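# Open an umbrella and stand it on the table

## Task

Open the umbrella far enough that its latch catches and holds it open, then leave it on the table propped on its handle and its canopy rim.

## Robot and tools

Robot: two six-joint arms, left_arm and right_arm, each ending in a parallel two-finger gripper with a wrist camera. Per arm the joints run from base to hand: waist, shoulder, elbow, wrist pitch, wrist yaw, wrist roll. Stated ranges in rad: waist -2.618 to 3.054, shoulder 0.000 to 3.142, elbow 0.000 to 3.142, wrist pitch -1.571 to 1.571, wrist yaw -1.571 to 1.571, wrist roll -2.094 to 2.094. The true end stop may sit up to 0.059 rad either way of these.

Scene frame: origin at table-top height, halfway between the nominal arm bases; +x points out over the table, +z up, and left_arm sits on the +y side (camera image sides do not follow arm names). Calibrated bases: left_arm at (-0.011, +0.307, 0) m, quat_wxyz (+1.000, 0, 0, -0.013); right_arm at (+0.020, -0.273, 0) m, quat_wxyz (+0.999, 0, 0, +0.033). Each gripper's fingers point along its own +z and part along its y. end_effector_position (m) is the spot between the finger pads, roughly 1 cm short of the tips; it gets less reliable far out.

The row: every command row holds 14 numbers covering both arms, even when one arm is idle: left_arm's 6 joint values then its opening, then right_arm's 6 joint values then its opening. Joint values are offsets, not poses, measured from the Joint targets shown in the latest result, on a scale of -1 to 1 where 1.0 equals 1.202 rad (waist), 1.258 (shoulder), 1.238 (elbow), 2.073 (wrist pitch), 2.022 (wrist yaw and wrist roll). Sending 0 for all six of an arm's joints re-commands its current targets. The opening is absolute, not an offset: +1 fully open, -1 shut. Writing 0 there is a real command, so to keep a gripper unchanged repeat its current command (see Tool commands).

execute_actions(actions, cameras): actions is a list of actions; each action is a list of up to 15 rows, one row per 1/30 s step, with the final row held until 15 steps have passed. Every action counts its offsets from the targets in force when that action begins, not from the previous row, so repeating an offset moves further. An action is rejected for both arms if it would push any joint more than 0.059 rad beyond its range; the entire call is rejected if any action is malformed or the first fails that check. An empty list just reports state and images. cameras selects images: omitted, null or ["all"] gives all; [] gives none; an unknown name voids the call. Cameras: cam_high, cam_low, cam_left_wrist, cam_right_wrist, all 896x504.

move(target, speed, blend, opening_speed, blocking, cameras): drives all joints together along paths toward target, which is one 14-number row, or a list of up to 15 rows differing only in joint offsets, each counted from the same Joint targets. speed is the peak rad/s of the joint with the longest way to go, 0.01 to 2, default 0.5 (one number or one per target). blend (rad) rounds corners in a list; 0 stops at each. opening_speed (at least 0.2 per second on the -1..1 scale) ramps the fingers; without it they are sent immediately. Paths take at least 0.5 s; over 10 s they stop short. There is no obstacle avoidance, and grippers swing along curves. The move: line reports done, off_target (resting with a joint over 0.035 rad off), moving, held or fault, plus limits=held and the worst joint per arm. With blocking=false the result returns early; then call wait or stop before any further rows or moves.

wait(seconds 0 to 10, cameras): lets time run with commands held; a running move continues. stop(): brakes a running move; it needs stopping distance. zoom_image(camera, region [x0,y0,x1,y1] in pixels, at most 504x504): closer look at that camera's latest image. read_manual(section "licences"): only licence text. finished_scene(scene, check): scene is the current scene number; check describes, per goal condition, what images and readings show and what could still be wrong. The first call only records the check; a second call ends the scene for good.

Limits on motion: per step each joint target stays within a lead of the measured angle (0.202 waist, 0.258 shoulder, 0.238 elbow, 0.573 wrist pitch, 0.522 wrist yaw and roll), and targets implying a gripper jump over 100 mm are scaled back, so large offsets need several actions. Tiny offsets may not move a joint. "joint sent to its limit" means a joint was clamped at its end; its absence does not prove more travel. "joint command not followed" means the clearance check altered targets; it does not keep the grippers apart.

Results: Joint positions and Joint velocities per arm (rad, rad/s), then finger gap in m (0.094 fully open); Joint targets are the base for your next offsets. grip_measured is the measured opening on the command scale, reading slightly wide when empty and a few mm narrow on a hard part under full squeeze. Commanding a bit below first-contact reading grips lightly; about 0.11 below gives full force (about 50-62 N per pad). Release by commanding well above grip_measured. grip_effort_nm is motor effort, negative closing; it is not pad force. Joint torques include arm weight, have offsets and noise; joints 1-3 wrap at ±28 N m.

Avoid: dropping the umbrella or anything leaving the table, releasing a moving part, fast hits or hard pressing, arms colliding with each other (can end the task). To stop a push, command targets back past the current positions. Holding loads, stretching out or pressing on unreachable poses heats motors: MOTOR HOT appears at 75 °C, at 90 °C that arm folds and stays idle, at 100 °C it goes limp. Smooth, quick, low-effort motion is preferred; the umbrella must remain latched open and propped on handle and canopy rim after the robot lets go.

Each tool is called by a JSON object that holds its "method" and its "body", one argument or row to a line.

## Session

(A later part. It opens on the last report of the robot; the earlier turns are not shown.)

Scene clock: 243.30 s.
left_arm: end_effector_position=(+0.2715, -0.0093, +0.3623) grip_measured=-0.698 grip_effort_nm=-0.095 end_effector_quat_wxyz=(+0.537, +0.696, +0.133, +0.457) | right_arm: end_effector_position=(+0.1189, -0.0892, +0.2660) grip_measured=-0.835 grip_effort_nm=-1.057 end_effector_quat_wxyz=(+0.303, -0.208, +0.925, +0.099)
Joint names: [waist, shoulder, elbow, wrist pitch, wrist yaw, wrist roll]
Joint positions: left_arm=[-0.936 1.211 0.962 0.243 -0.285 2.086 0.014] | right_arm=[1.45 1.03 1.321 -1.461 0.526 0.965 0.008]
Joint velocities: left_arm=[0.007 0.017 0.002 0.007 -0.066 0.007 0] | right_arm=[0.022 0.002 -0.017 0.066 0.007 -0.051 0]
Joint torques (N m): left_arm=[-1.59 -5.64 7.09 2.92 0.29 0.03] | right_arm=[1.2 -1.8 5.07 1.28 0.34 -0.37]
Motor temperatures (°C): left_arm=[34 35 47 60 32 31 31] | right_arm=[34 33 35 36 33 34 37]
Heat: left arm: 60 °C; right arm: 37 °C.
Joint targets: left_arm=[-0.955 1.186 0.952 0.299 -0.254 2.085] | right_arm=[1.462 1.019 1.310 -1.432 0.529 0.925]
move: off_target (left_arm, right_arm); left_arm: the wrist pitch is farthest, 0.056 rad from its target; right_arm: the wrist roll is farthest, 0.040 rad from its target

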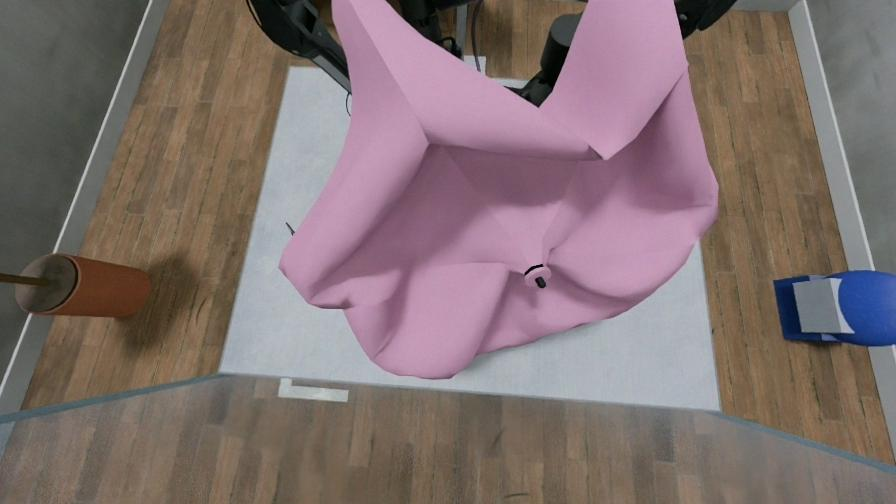

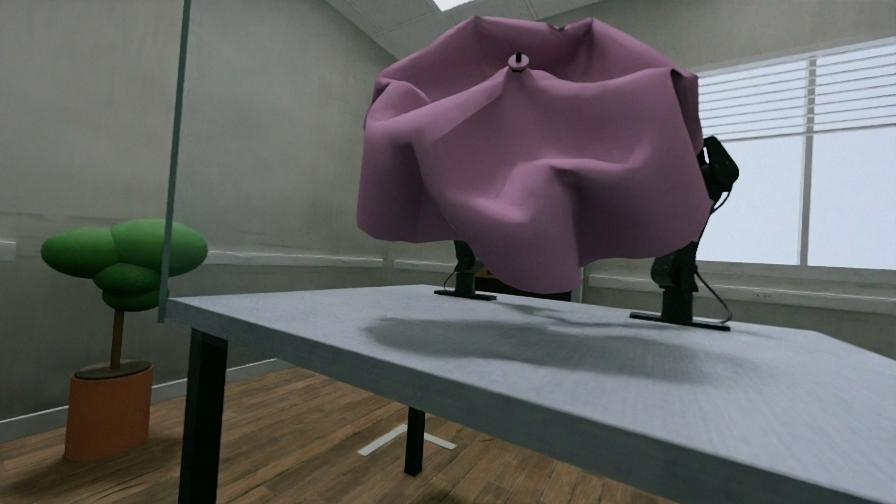

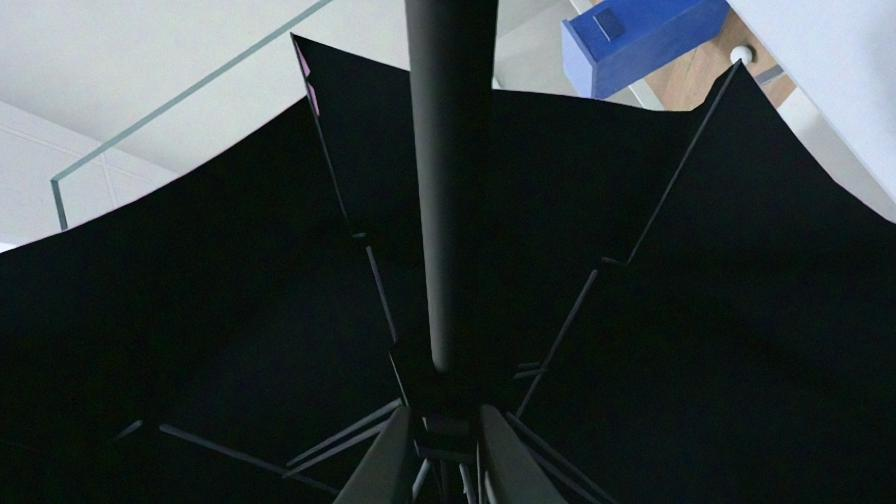

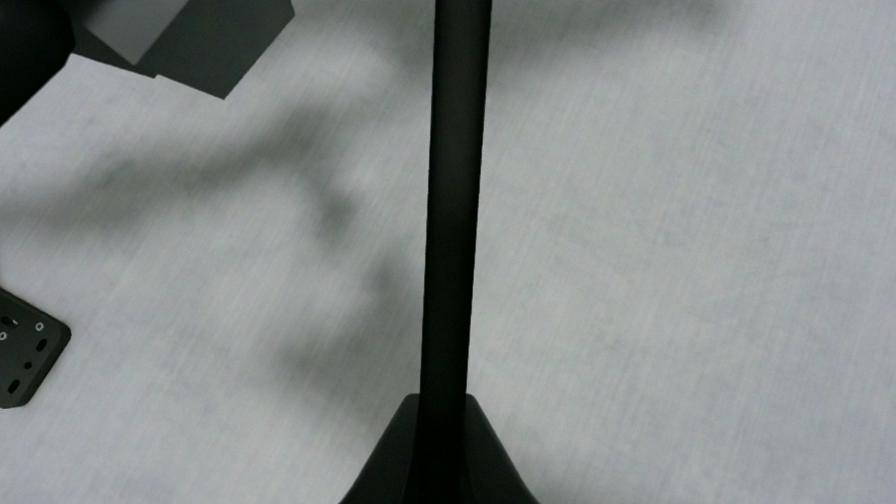

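{"method": "move", "body": {
  "target": [0,0,0,0,0,0,-0.50,0,0,0,0,0,0,-1.0],
  "opening_speed": 0.4,
  "cameras": ["cam_left_wrist", "cam_right_wrist"]
}}

{"method": "zoom_image", "body": {
  "camera": "cam_left_wrist",
  "region": [370, 330, 530, 504]
}}

Scene clock: 270.57 s.
left_arm: end_effector_position=(+0.2708, -0.0099, +0.3631) grip_measured=-0.501 grip_effort_nm=0.051 end_effector_quat_wxyz=(+0.538, +0.695, +0.132, +0.457) | right_arm: end_effector_position=(+0.1186, -0.0891, +0.2658) grip_measured=-0.835 grip_effort_nm=-1.062 end_effector_quat_wxyz=(+0.303, -0.208, +0.925, +0.099)
Joint names: [waist, shoulder, elbow, wrist pitch, wrist yaw, wrist roll]
Joint positions: left_arm=[-0.939 1.211 0.962 0.247 -0.286 2.086 0.023] | right_arm=[1.45 1.03 1.321 -1.461 0.524 0.965 0.008]
Joint velocities: left_arm=[-0.012 -0.002 0.007 0.051 -0.022 -0.037 0.001] | right_arm=[0.007 -0.007 -0.017 0.037 0.022 -0.022 0]
Joint torques (N m): left_arm=[-1.37 -5.63 7.15 2.89 0.3 0.03] | right_arm=[1.18 -1.77 5.12 1.28 0.35 -0.38]
Motor temperatures (°C): left_arm=[34 35 43 61 32 31 31] | right_arm=[34 33 35 37 33 34 37]
Heat: left arm: 61 °C; right arm: 37 °C.
Joint targets: left_arm=[-0.955 1.186 0.952 0.299 -0.254 2.085] | right_arm=[1.462 1.019 1.310 -1.432 0.529 0.925]
move: off_target (left_arm, right_arm); left_arm: the wrist pitch is farthest, 0.052 rad from its target; right_arm: the wrist roll is farthest, 0.040 rad from its target
Images, in order (width x height): cam_left_wrist 896x504, cam_right_wrist 896x504.

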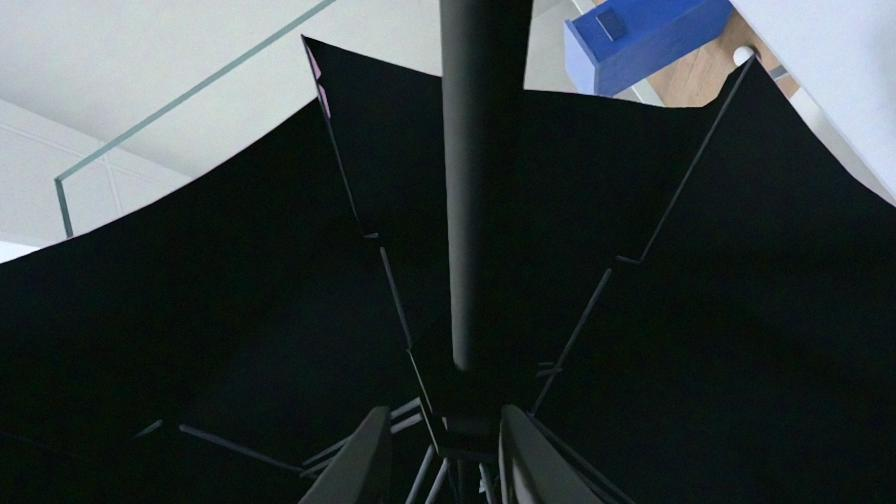

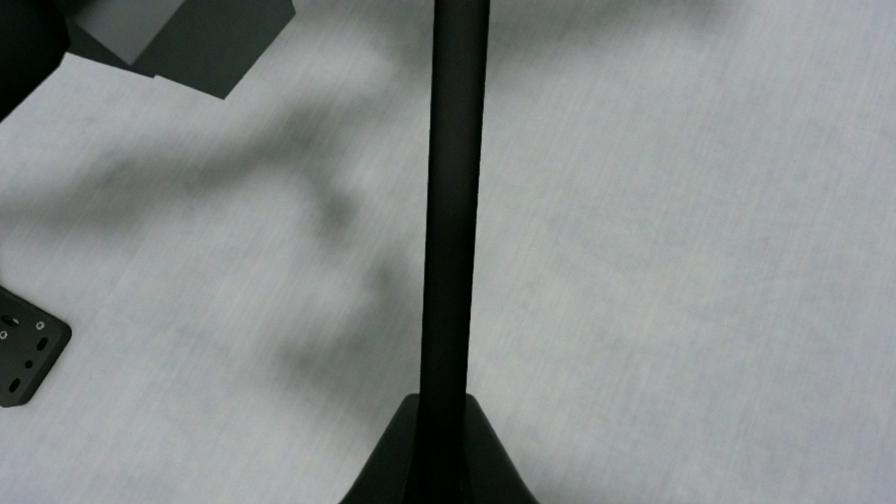

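Scaled by 2.897 from the camera's 896x504 image, which has a finer 1280x720 frame.

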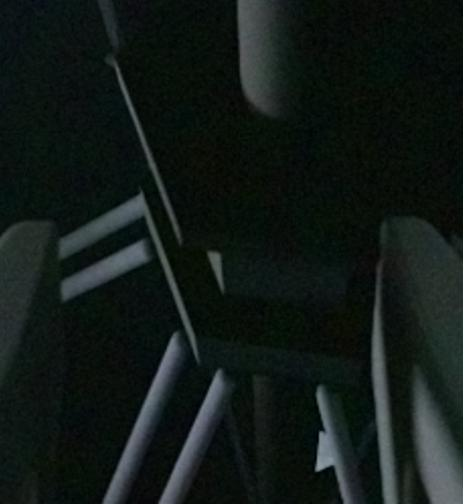

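{"method": "move", "body": {
  "target": [0,0,0,0,0,0,-0.20,0,0,0,0,0,0,-1.0],
  "opening_speed": 0.4,
  "cameras": ["cam_left_wrist", "cam_right_wrist"]
}}

{"method": "zoom_image", "body": {
  "camera": "cam_left_wrist",
  "region": [370, 330, 530, 504]
}}

Scene clock: 300.13 s.
left_arm: end_effector_position=(+0.2695, -0.0112, +0.3649) grip_measured=-0.201 grip_effort_nm=0.061 end_effector_quat_wxyz=(+0.542, +0.693, +0.130, +0.457) | right_arm: end_effector_position=(+0.1182, -0.0889, +0.2656) grip_measured=-0.835 grip_effort_nm=-1.072 end_effector_quat_wxyz=(+0.301, -0.208, +0.925, +0.100)
Joint names: [waist, shoulder, elbow, wrist pitch, wrist yaw, wrist roll]
Joint positions: left_arm=[-0.942 1.211 0.962 0.254 -0.283 2.086 0.038] | right_arm=[1.45 1.03 1.321 -1.461 0.521 0.965 0.008]
Joint velocities: left_arm=[0.012 0.002 0.007 0.022 -0.066 0.022 0.001] | right_arm=[-0.002 -0.002 -0.007 -0.037 0.037 -0.022 0.001]
Joint torques (N m): left_arm=[-1.11 -5.63 7.1 2.81 0.27 0.02] | right_arm=[1.18 -1.76 5.09 1.28 0.37 -0.36]
Motor temperatures (°C): left_arm=[34 35 43 59 32 31 30] | right_arm=[34 33 35 37 33 34 37]
Heat: left arm: 59 °C; right arm: 37 °C.
Joint targets: left_arm=[-0.955 1.186 0.952 0.299 -0.254 2.085] | right_arm=[1.462 1.019 1.310 -1.432 0.529 0.925]
move: off_target (left_arm, right_arm); left_arm: the wrist pitch is farthest, 0.045 rad from its target; right_arm: the wrist roll is farthest, 0.040 rad from its target
Images, in order (width x height): cam_left_wrist 896x504, cam_right_wrist 896x504.

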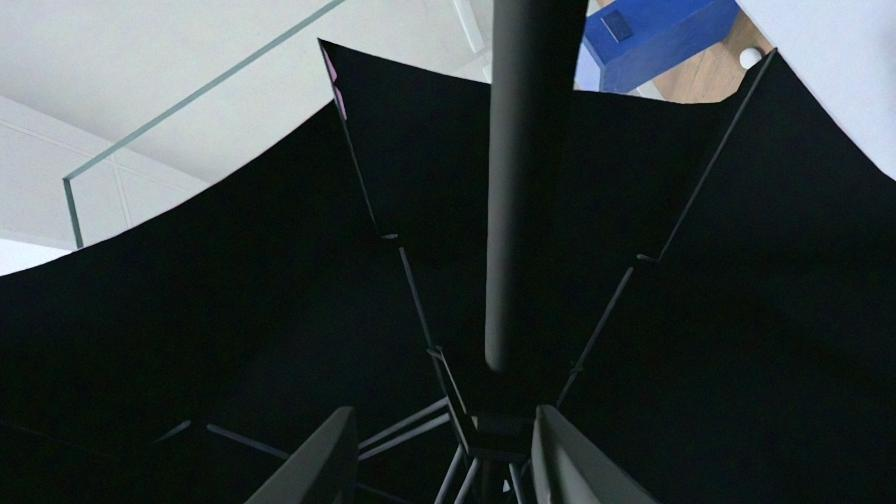

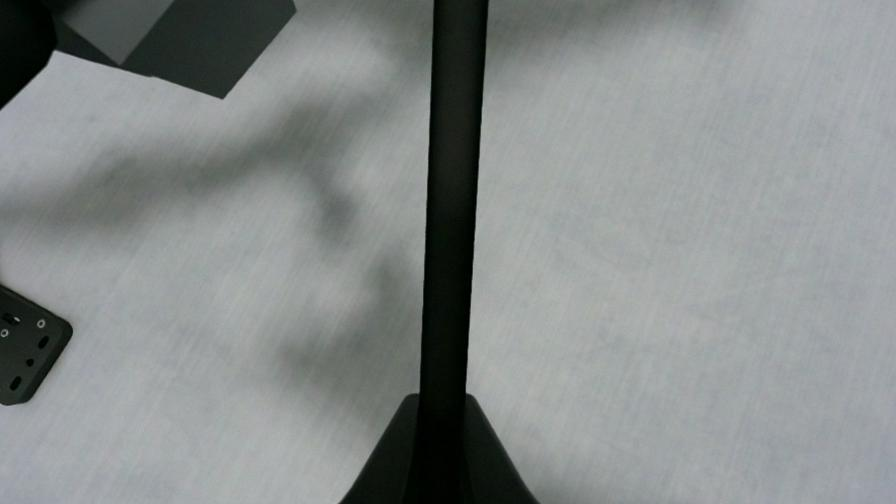

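Scaled by 2.897 from the camera's 896x504 image, which has a finer 1280x720 frame.

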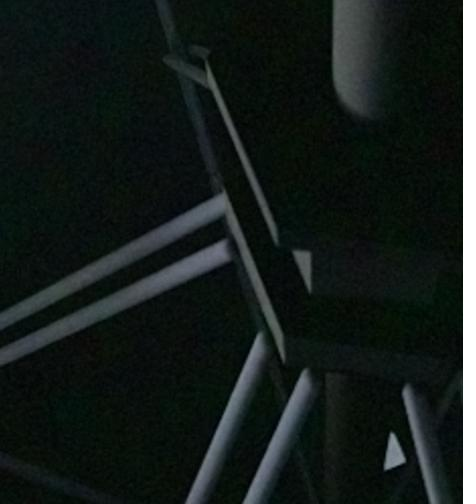

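{"method": "execute_actions", "body": {
  "actions": []
}}

Scene clock: 316.97 s.
left_arm: end_effector_position=(+0.2695, -0.0112, +0.3649) grip_measured=-0.201 grip_effort_nm=0.051 end_effector_quat_wxyz=(+0.542, +0.693, +0.130, +0.457) | right_arm: end_effector_position=(+0.1182, -0.0889, +0.2656) grip_measured=-0.835 grip_effort_nm=-1.057 end_effector_quat_wxyz=(+0.301, -0.208, +0.925, +0.100)
Joint names: [waist, shoulder, elbow, wrist pitch, wrist yaw, wrist roll]
Joint positions: left_arm=[-0.942 1.211 0.962 0.254 -0.283 2.086 0.038] | right_arm=[1.45 1.03 1.321 -1.461 0.521 0.965 0.008]
Joint velocities: left_arm=[0.002 -0.002 -0.007 0.022 -0.007 0.037 0] | right_arm=[-0.022 0.002 0.007 0.037 -0.066 0.037 -0.001]
Joint torques (N m): left_arm=[-1.11 -5.61 7.12 2.81 0.27 0.03] | right_arm=[1.2 -1.83 5.11 1.29 0.39 -0.37]
Motor temperatures (°C): left_arm=[34 35 43 58 32 31 30] | right_arm=[34 33 35 37 33 35 37]
Heat: left arm: 58 °C; right arm: 37 °C.
Joint targets: left_arm=[-0.955 1.186 0.952 0.299 -0.254 2.085] | right_arm=[1.462 1.019 1.310 -1.432 0.529 0.925]
Tool commands: left_gripper/opening=-0.2 right_gripper/opening=-1.0

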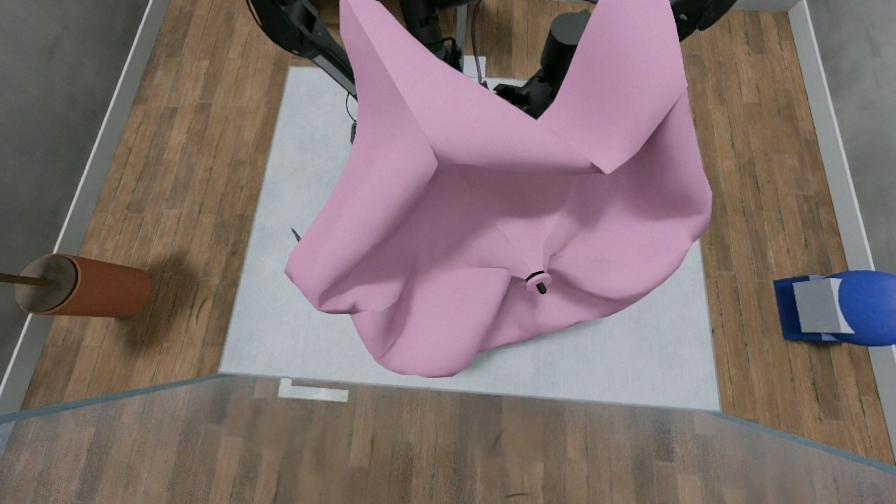

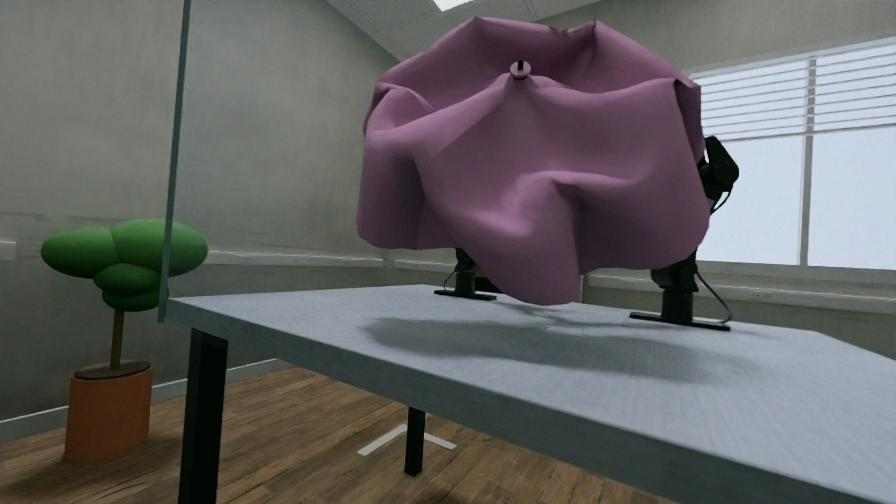

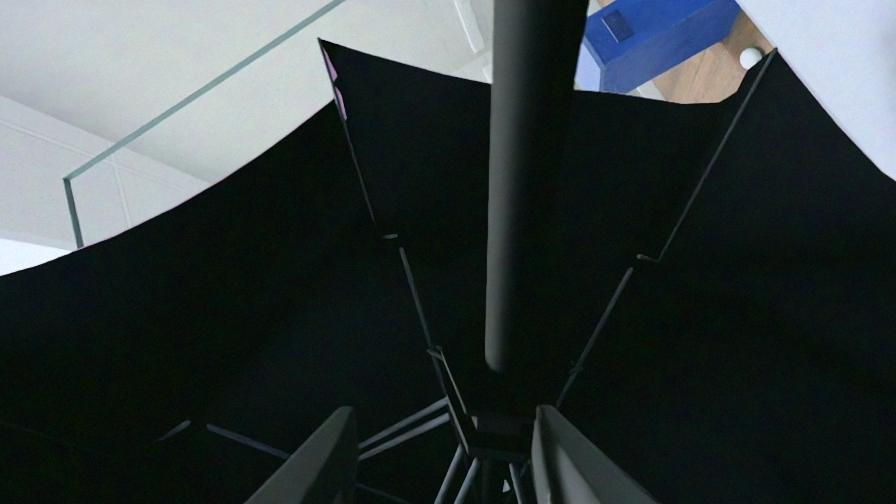

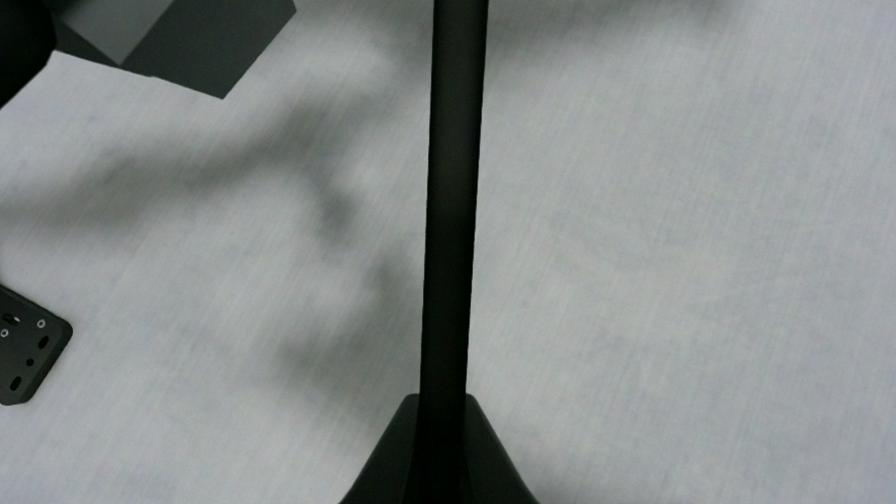

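{"method": "zoom_image", "body": {
  "camera": "cam_left_wrist",
  "region": [330, 300, 640, 504]
}}

Scaled by 1.626 from the camera's 896x504 image, which has a finer 1280x720 frame.

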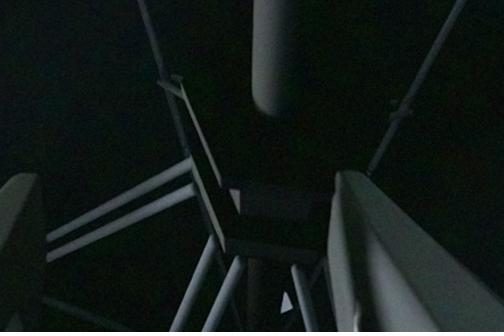

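{"method": "zoom_image", "body": {
  "camera": "cam_left_wrist",
  "region": [420, 250, 580, 400]
}}

{"method": "zoom_image", "body": {
  "camera": "cam_left_wrist",
  "region": [400, 380, 580, 504]
}}

Scaled by 3.150 from the camera's 896x504 image, which has a finer 1280x720 frame.

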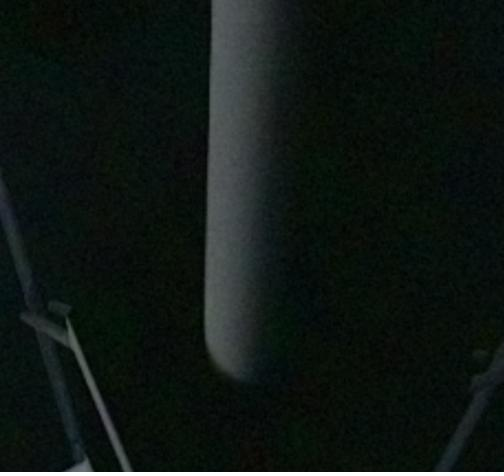

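Scaled by 2.800 from the camera's 896x504 image, which has a finer 1280x720 frame.

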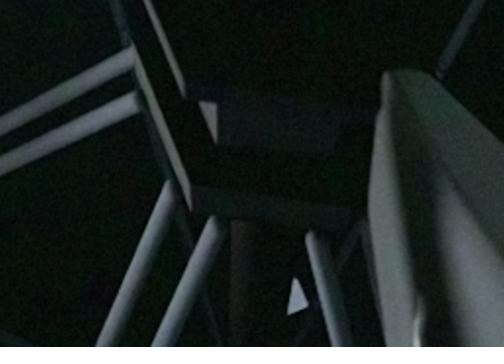

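{"method": "move", "body": {
  "target": [-0.009, -0.0445, -0.0404, -0.0236, -0.0227, 0, -0.2, 0, 0, 0, 0, 0, 0, -1],
  "speed": 0.1,
  "cameras": ["cam_left_wrist", "cam_right_wrist"]
}}

Scene clock: 362.27 s.
left_arm: end_effector_position=(+0.2570, -0.0009, +0.3689) grip_measured=-0.201 grip_effort_nm=0.046 end_effector_quat_wxyz=(+0.549, +0.687, +0.130, +0.459) | right_arm: end_effector_position=(+0.1089, -0.0872, +0.2603) grip_measured=-0.835 grip_effort_nm=-1.057 end_effector_quat_wxyz=(+0.279, -0.232, +0.926, +0.103)
Joint names: [waist, shoulder, elbow, wrist pitch, wrist yaw, wrist roll]
Joint positions: left_arm=[-0.959 1.147 0.922 0.249 -0.298 2.086 0.038] | right_arm=[1.458 1.03 1.318 -1.465 0.471 0.938 0.008]
Joint velocities: left_arm=[0.002 -0.017 -0.032 0.022 0.007 -0.007 -0.001] | right_arm=[-0.022 0.007 -0.002 -0.037 -0.11 0.066 0]
Joint torques (N m): left_arm=[-0.54 -4.53 6.35 2.33 -0.04 0.02] | right_arm=[0.42 -1.83 5.38 1.29 0.94 -0.09]
Motor temperatures (°C): left_arm=[34 35 43 59 32 31 30] | right_arm=[34 33 35 37 33 35 38]
Heat: left arm: 59 °C; right arm: 38 °C.
Joint targets: left_arm=[-0.966 1.130 0.902 0.250 -0.299 2.085] | right_arm=[1.462 1.019 1.309 -1.432 0.529 0.926]
move: off_target (right_arm); right_arm: the wrist yaw is farthest, 0.058 rad from its target
Images, in order (width x height): cam_left_wrist 896x504, cam_right_wrist 896x504.

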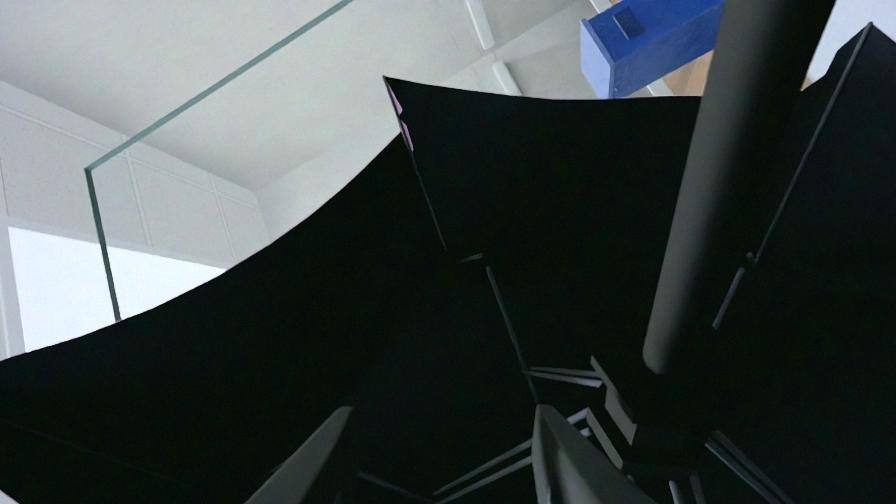

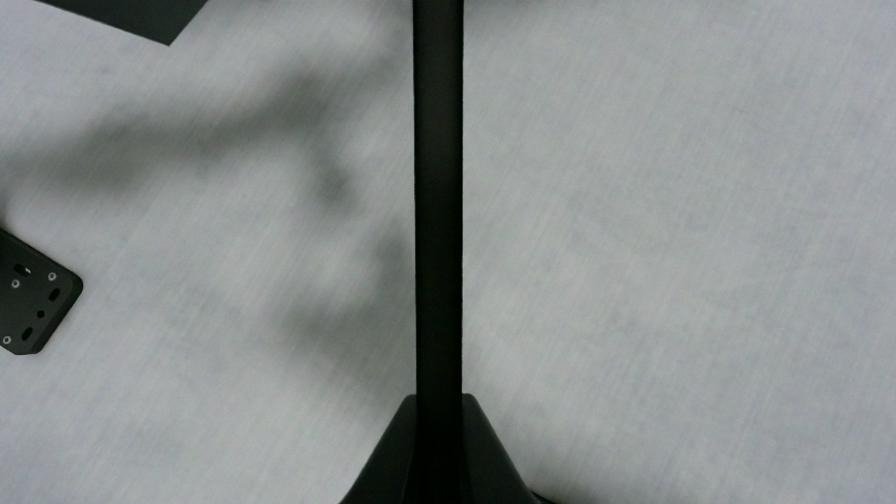

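{"method": "execute_actions", "body": {
  "actions": [],
  "cameras": ["cam_low", "cam_left_wrist", "cam_right_wrist", "cam_high"]
}}

Scene clock: 363.50 s.
left_arm: end_effector_position=(+0.2570, -0.0009, +0.3689) grip_measured=-0.201 grip_effort_nm=0.061 end_effector_quat_wxyz=(+0.549, +0.687, +0.130, +0.459) | right_arm: end_effector_position=(+0.1089, -0.0872, +0.2603) grip_measured=-0.835 grip_effort_nm=-1.057 end_effector_quat_wxyz=(+0.279, -0.232, +0.926, +0.103)
Joint names: [waist, shoulder, elbow, wrist pitch, wrist yaw, wrist roll]
Joint positions: left_arm=[-0.959 1.147 0.922 0.249 -0.298 2.086 0.038] | right_arm=[1.458 1.03 1.318 -1.465 0.471 0.938 0.008]
Joint velocities: left_arm=[-0.022 -0.007 0.002 0.022 -0.022 0.007 0.001] | right_arm=[0.017 -0.007 0.017 -0.022 0.081 -0.022 0.002]
Joint torques (N m): left_arm=[-0.55 -4.52 6.35 2.33 -0.03 0.02] | right_arm=[0.39 -1.78 5.37 1.29 0.91 -0.11]
Motor temperatures (°C): left_arm=[34 35 43 59 32 31 30] | right_arm=[34 33 35 37 33 35 38]
Heat: left arm: 59 °C; right arm: 38 °C.
Joint targets: left_arm=[-0.966 1.130 0.902 0.250 -0.299 2.085] | right_arm=[1.462 1.019 1.309 -1.432 0.529 0.926]
Tool commands: left_gripper/opening=-0.2 right_gripper/opening=-1.0

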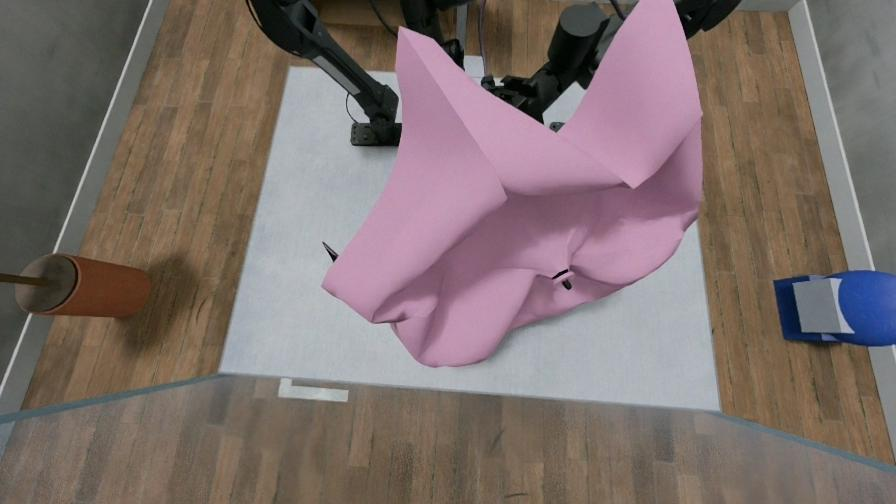

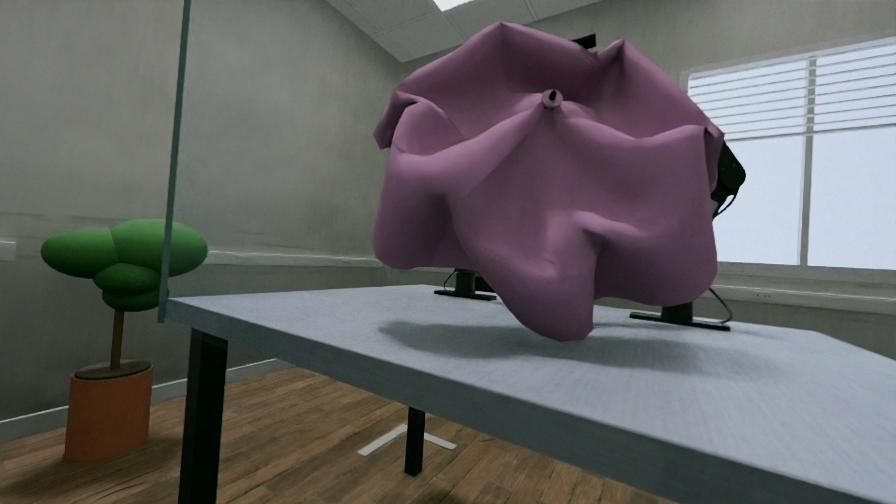

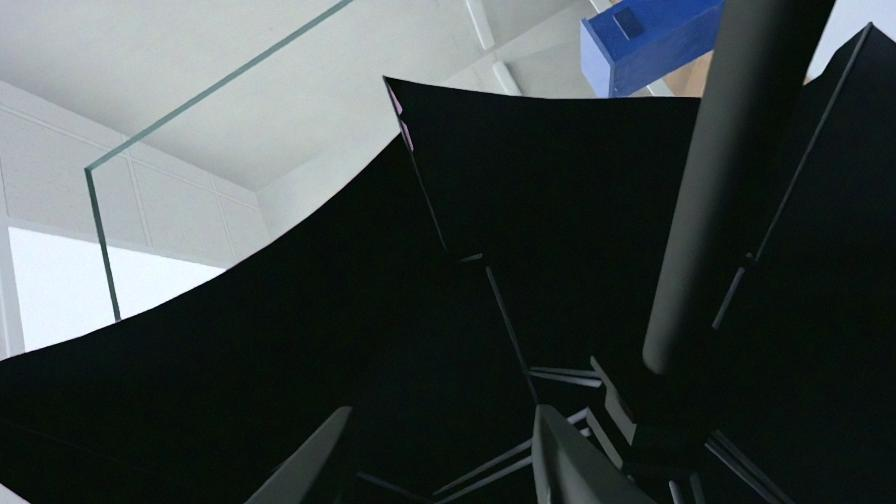

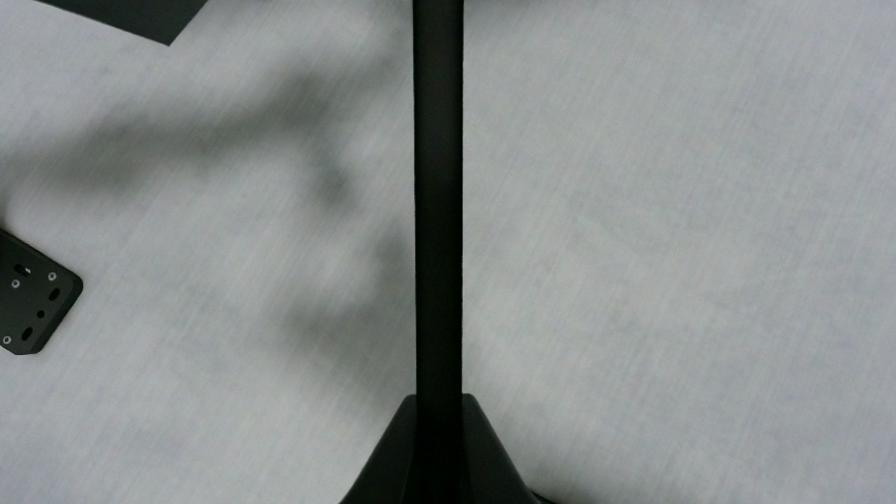

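{"method": "zoom_image", "body": {
  "camera": "cam_left_wrist",
  "region": [520, 280, 760, 504]
}}

Scaled by 2.100 from the camera's 896x504 image, which has a finer 1280x720 frame.

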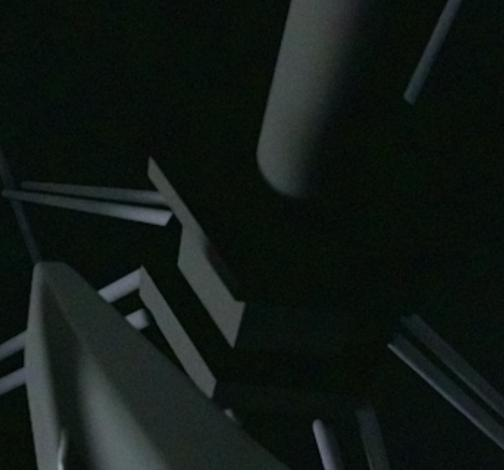

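{"method": "move", "body": {
  "target": [
    [-0.0183, -0.0572, -0.0133, -0.0376, -0.0108, 0, 0, 0, 0, 0, 0, 0, 0, -1],
    [0.0649, -0.0477, -0.1451, 0.0434, 0.0328, -0.0772, 0, 0, 0, 0, 0, 0, 0, -1]
  ],
  "speed": 0.15,
  "opening_speed": 0.3,
  "cameras": ["cam_left_wrist", "cam_right_wrist", "cam_low"]
}}

Scene clock: 411.03 s.
left_arm: end_effector_position=(+0.2587, +0.0234, +0.3286) grip_measured=-0.001 grip_effort_nm=0.066 end_effector_quat_wxyz=(+0.573, +0.682, +0.181, +0.418) | right_arm: end_effector_position=(+0.1089, -0.0872, +0.2603) grip_measured=-0.835 grip_effort_nm=-1.062 end_effector_quat_wxyz=(+0.279, -0.232, +0.926, +0.103)
Joint names: [waist, shoulder, elbow, wrist pitch, wrist yaw, wrist roll]
Joint positions: left_arm=[-0.895 1.073 0.741 0.337 -0.24 1.942 0.047] | right_arm=[1.458 1.03 1.318 -1.465 0.471 0.938 0.008]
Joint velocities: left_arm=[-0.007 0.017 0.007 -0.066 -0.037 0.007 -0.001] | right_arm=[-0.007 -0.017 -0.017 -0.051 -0.022 0.007 0]
Joint torques (N m): left_arm=[0.64 -2.96 6.48 2.36 0.04 -0.1] | right_arm=[0.44 -1.81 5.33 1.31 0.93 -0.11]
Motor temperatures (°C): left_arm=[34 35 42 56 32 31 30] | right_arm=[34 33 34 37 34 34 38]
Heat: left arm: 56 °C; right arm: 38 °C.
Joint targets: left_arm=[-0.888 1.070 0.722 0.340 -0.233 1.929] | right_arm=[1.462 1.019 1.309 -1.432 0.529 0.926]
move: off_target (right_arm); right_arm: the wrist yaw is farthest, 0.058 rad from its target
Images, in order (width x height): cam_low 896x504, cam_left_wrist 896x504, cam_right_wrist 896x504.

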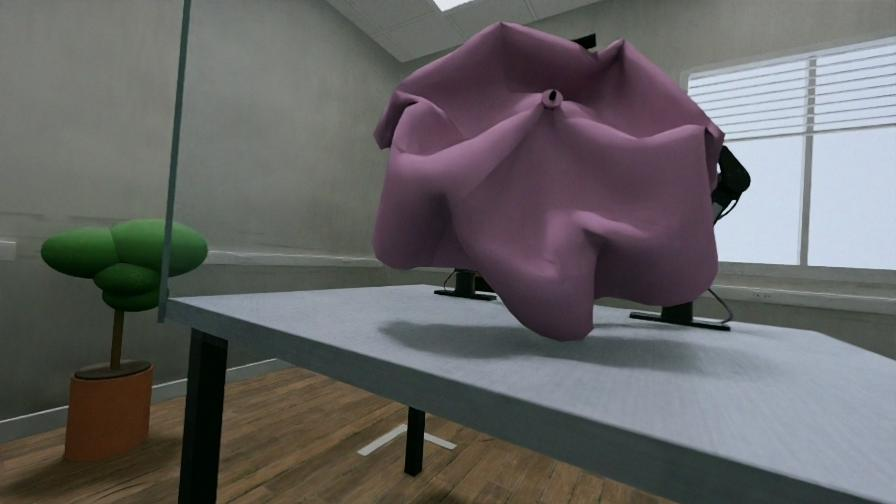

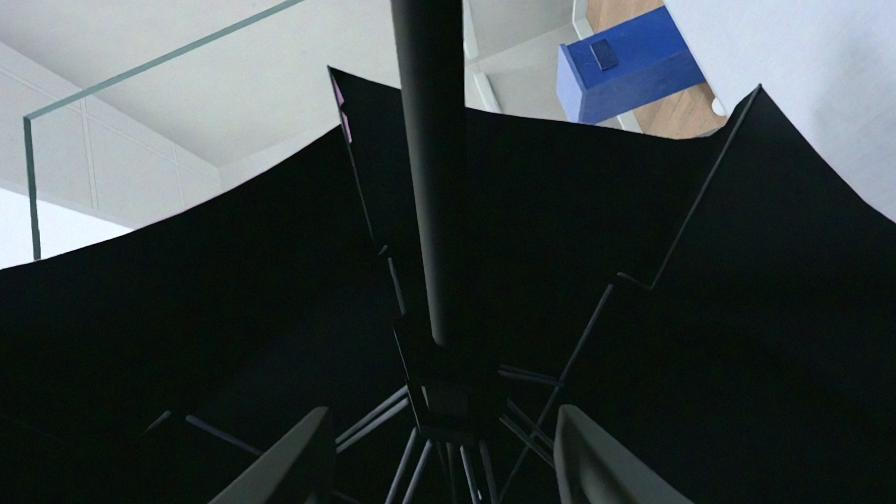

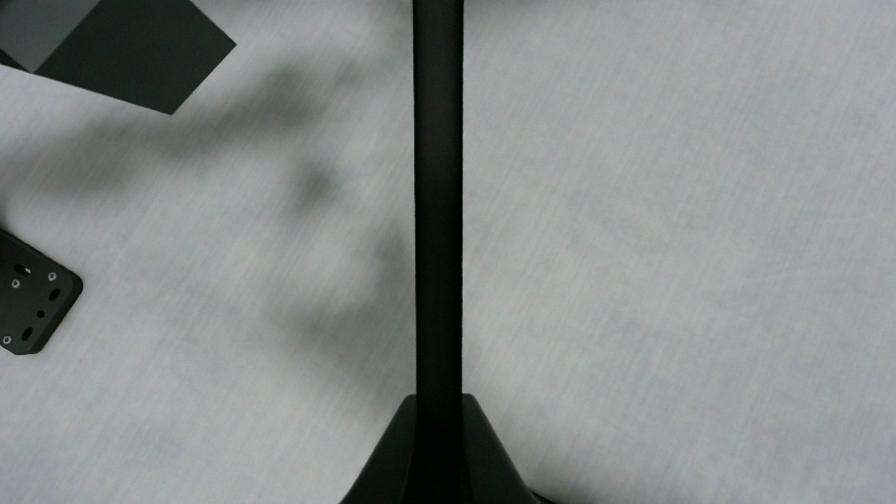

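{"method": "zoom_image", "body": {
  "camera": "cam_left_wrist",
  "region": [360, 260, 600, 504]
}}

Scaled by 2.066 from the camera's 896x504 image, which has a finer 1280x720 frame.

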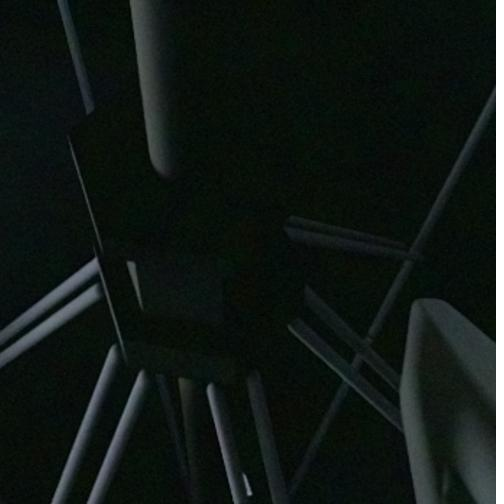

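{"method": "move", "body": {
  "target": [0, 0.1105, 0.0759, 0.0342, 0, 0, 0, 0, 0, 0, 0, 0, 0, -1],
  "speed": 0.1,
  "cameras": ["cam_left_wrist", "cam_right_wrist"]
}}

{"method": "zoom_image", "body": {
  "camera": "cam_left_wrist",
  "region": [340, 260, 600, 504]
}}

Scene clock: 433.53 s.
left_arm: end_effector_position=(+0.2755, +0.0013, +0.3175) grip_measured=-0.001 grip_effort_nm=0.066 end_effector_quat_wxyz=(+0.568, +0.687, +0.181, +0.415) | right_arm: end_effector_position=(+0.1086, -0.0872, +0.2602) grip_measured=-0.835 grip_effort_nm=-1.067 end_effector_quat_wxyz=(+0.278, -0.232, +0.926, +0.103)
Joint names: [waist, shoulder, elbow, wrist pitch, wrist yaw, wrist roll]
Joint positions: left_arm=[-0.895 1.201 0.783 0.408 -0.239 1.941 0.047] | right_arm=[1.458 1.03 1.318 -1.465 0.469 0.938 0.008]
Joint velocities: left_arm=[0.012 -0.002 -0.022 0.11 -0.022 -0.037 0] | right_arm=[0.002 0.017 0.002 -0.007 -0.022 -0.037 0.001]
Joint torques (N m): left_arm=[0.64 -3.04 10.58 2.36 0.04 -0.1] | right_arm=[0.43 -1.76 5.37 1.31 0.95 -0.11]
Motor temperatures (°C): left_arm=[34 34 42 56 32 31 30] | right_arm=[34 33 34 37 34 34 38]
Heat: left arm: 56 °C; right arm: 38 °C.
Joint targets: left_arm=[-0.888 1.210 0.816 0.411 -0.233 1.929] | right_arm=[1.462 1.019 1.309 -1.432 0.529 0.925]
move: off_target (right_arm); right_arm: the wrist yaw is farthest, 0.060 rad from its target
Images, in order (width x height): cam_left_wrist 896x504, cam_right_wrist 896x504.

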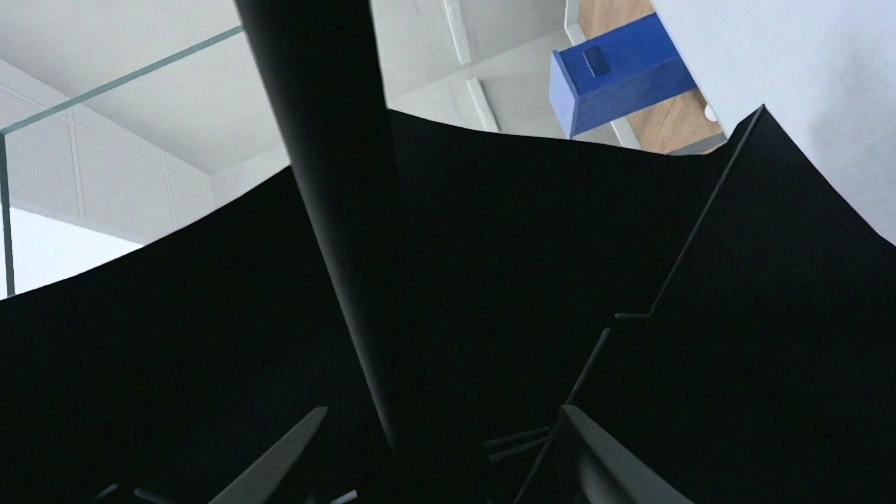

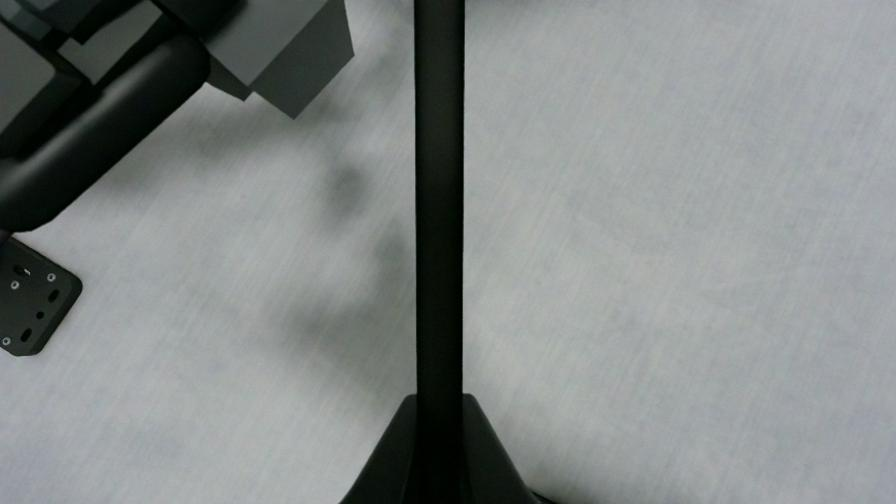

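Scaled by 1.938 from the camera's 896x504 image, which has a finer 1280x720 frame.

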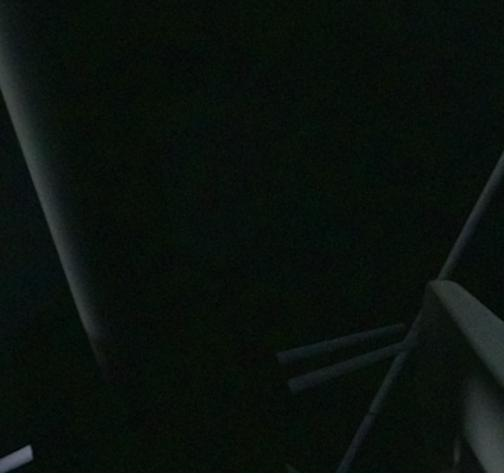

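{"method": "move", "body": {
  "target": [0, 0, 0.0117, 0, 0, 0, 0, 0, 0, 0, 0, 0, 0, -1],
  "speed": 0.1,
  "cameras": ["cam_left_wrist"]
}}

{"method": "zoom_image", "body": {
  "camera": "cam_left_wrist",
  "region": [300, 260, 600, 504]
}}

Scene clock: 438.57 s.
left_arm: end_effector_position=(+0.2759, +0.0007, +0.3255) grip_measured=-0.001 grip_effort_nm=0.066 end_effector_quat_wxyz=(+0.573, +0.681, +0.181, +0.417) | right_arm: end_effector_position=(+0.1086, -0.0872, +0.2602) grip_measured=-0.835 grip_effort_nm=-1.067 end_effector_quat_wxyz=(+0.278, -0.232, +0.926, +0.103)
Joint names: [waist, shoulder, elbow, wrist pitch, wrist yaw, wrist roll]
Joint positions: left_arm=[-0.895 1.201 0.798 0.41 -0.239 1.941 0.047] | right_arm=[1.458 1.03 1.318 -1.465 0.469 0.938 0.008]
Joint velocities: left_arm=[-0.002 0.012 0.012 -0.007 0.095 -0.007 -0.001] | right_arm=[0.012 -0.002 -0.002 -0.007 -0.022 0.037 0]
Joint torques (N m): left_arm=[0.62 -3.06 10.51 2.34 0.04 -0.09] | right_arm=[0.42 -1.76 5.29 1.31 0.95 -0.11]
Motor temperatures (°C): left_arm=[34 34 43 55 32 31 30] | right_arm=[34 33 34 37 34 34 38]
Heat: left arm: 55 °C; right arm: 38 °C.
Joint targets: left_arm=[-0.888 1.210 0.830 0.411 -0.233 1.929] | right_arm=[1.462 1.019 1.309 -1.432 0.529 0.925]
move: off_target (right_arm); right_arm: the wrist yaw is farthest, 0.060 rad from its target
Images, in order (width x height): cam_left_wrist 896x504.

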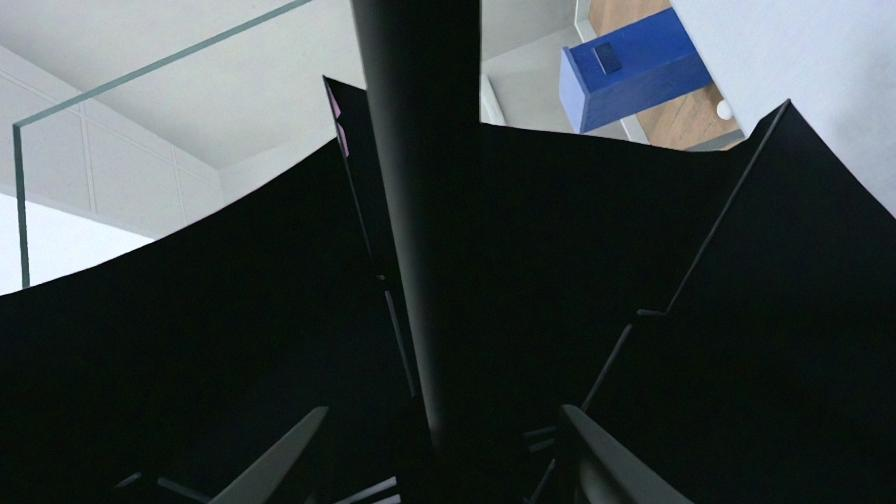

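Scaled by 1.680 from the camera's 896x504 image, which has a finer 1280x720 frame.

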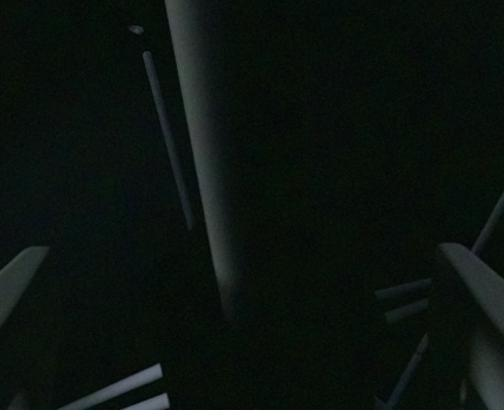

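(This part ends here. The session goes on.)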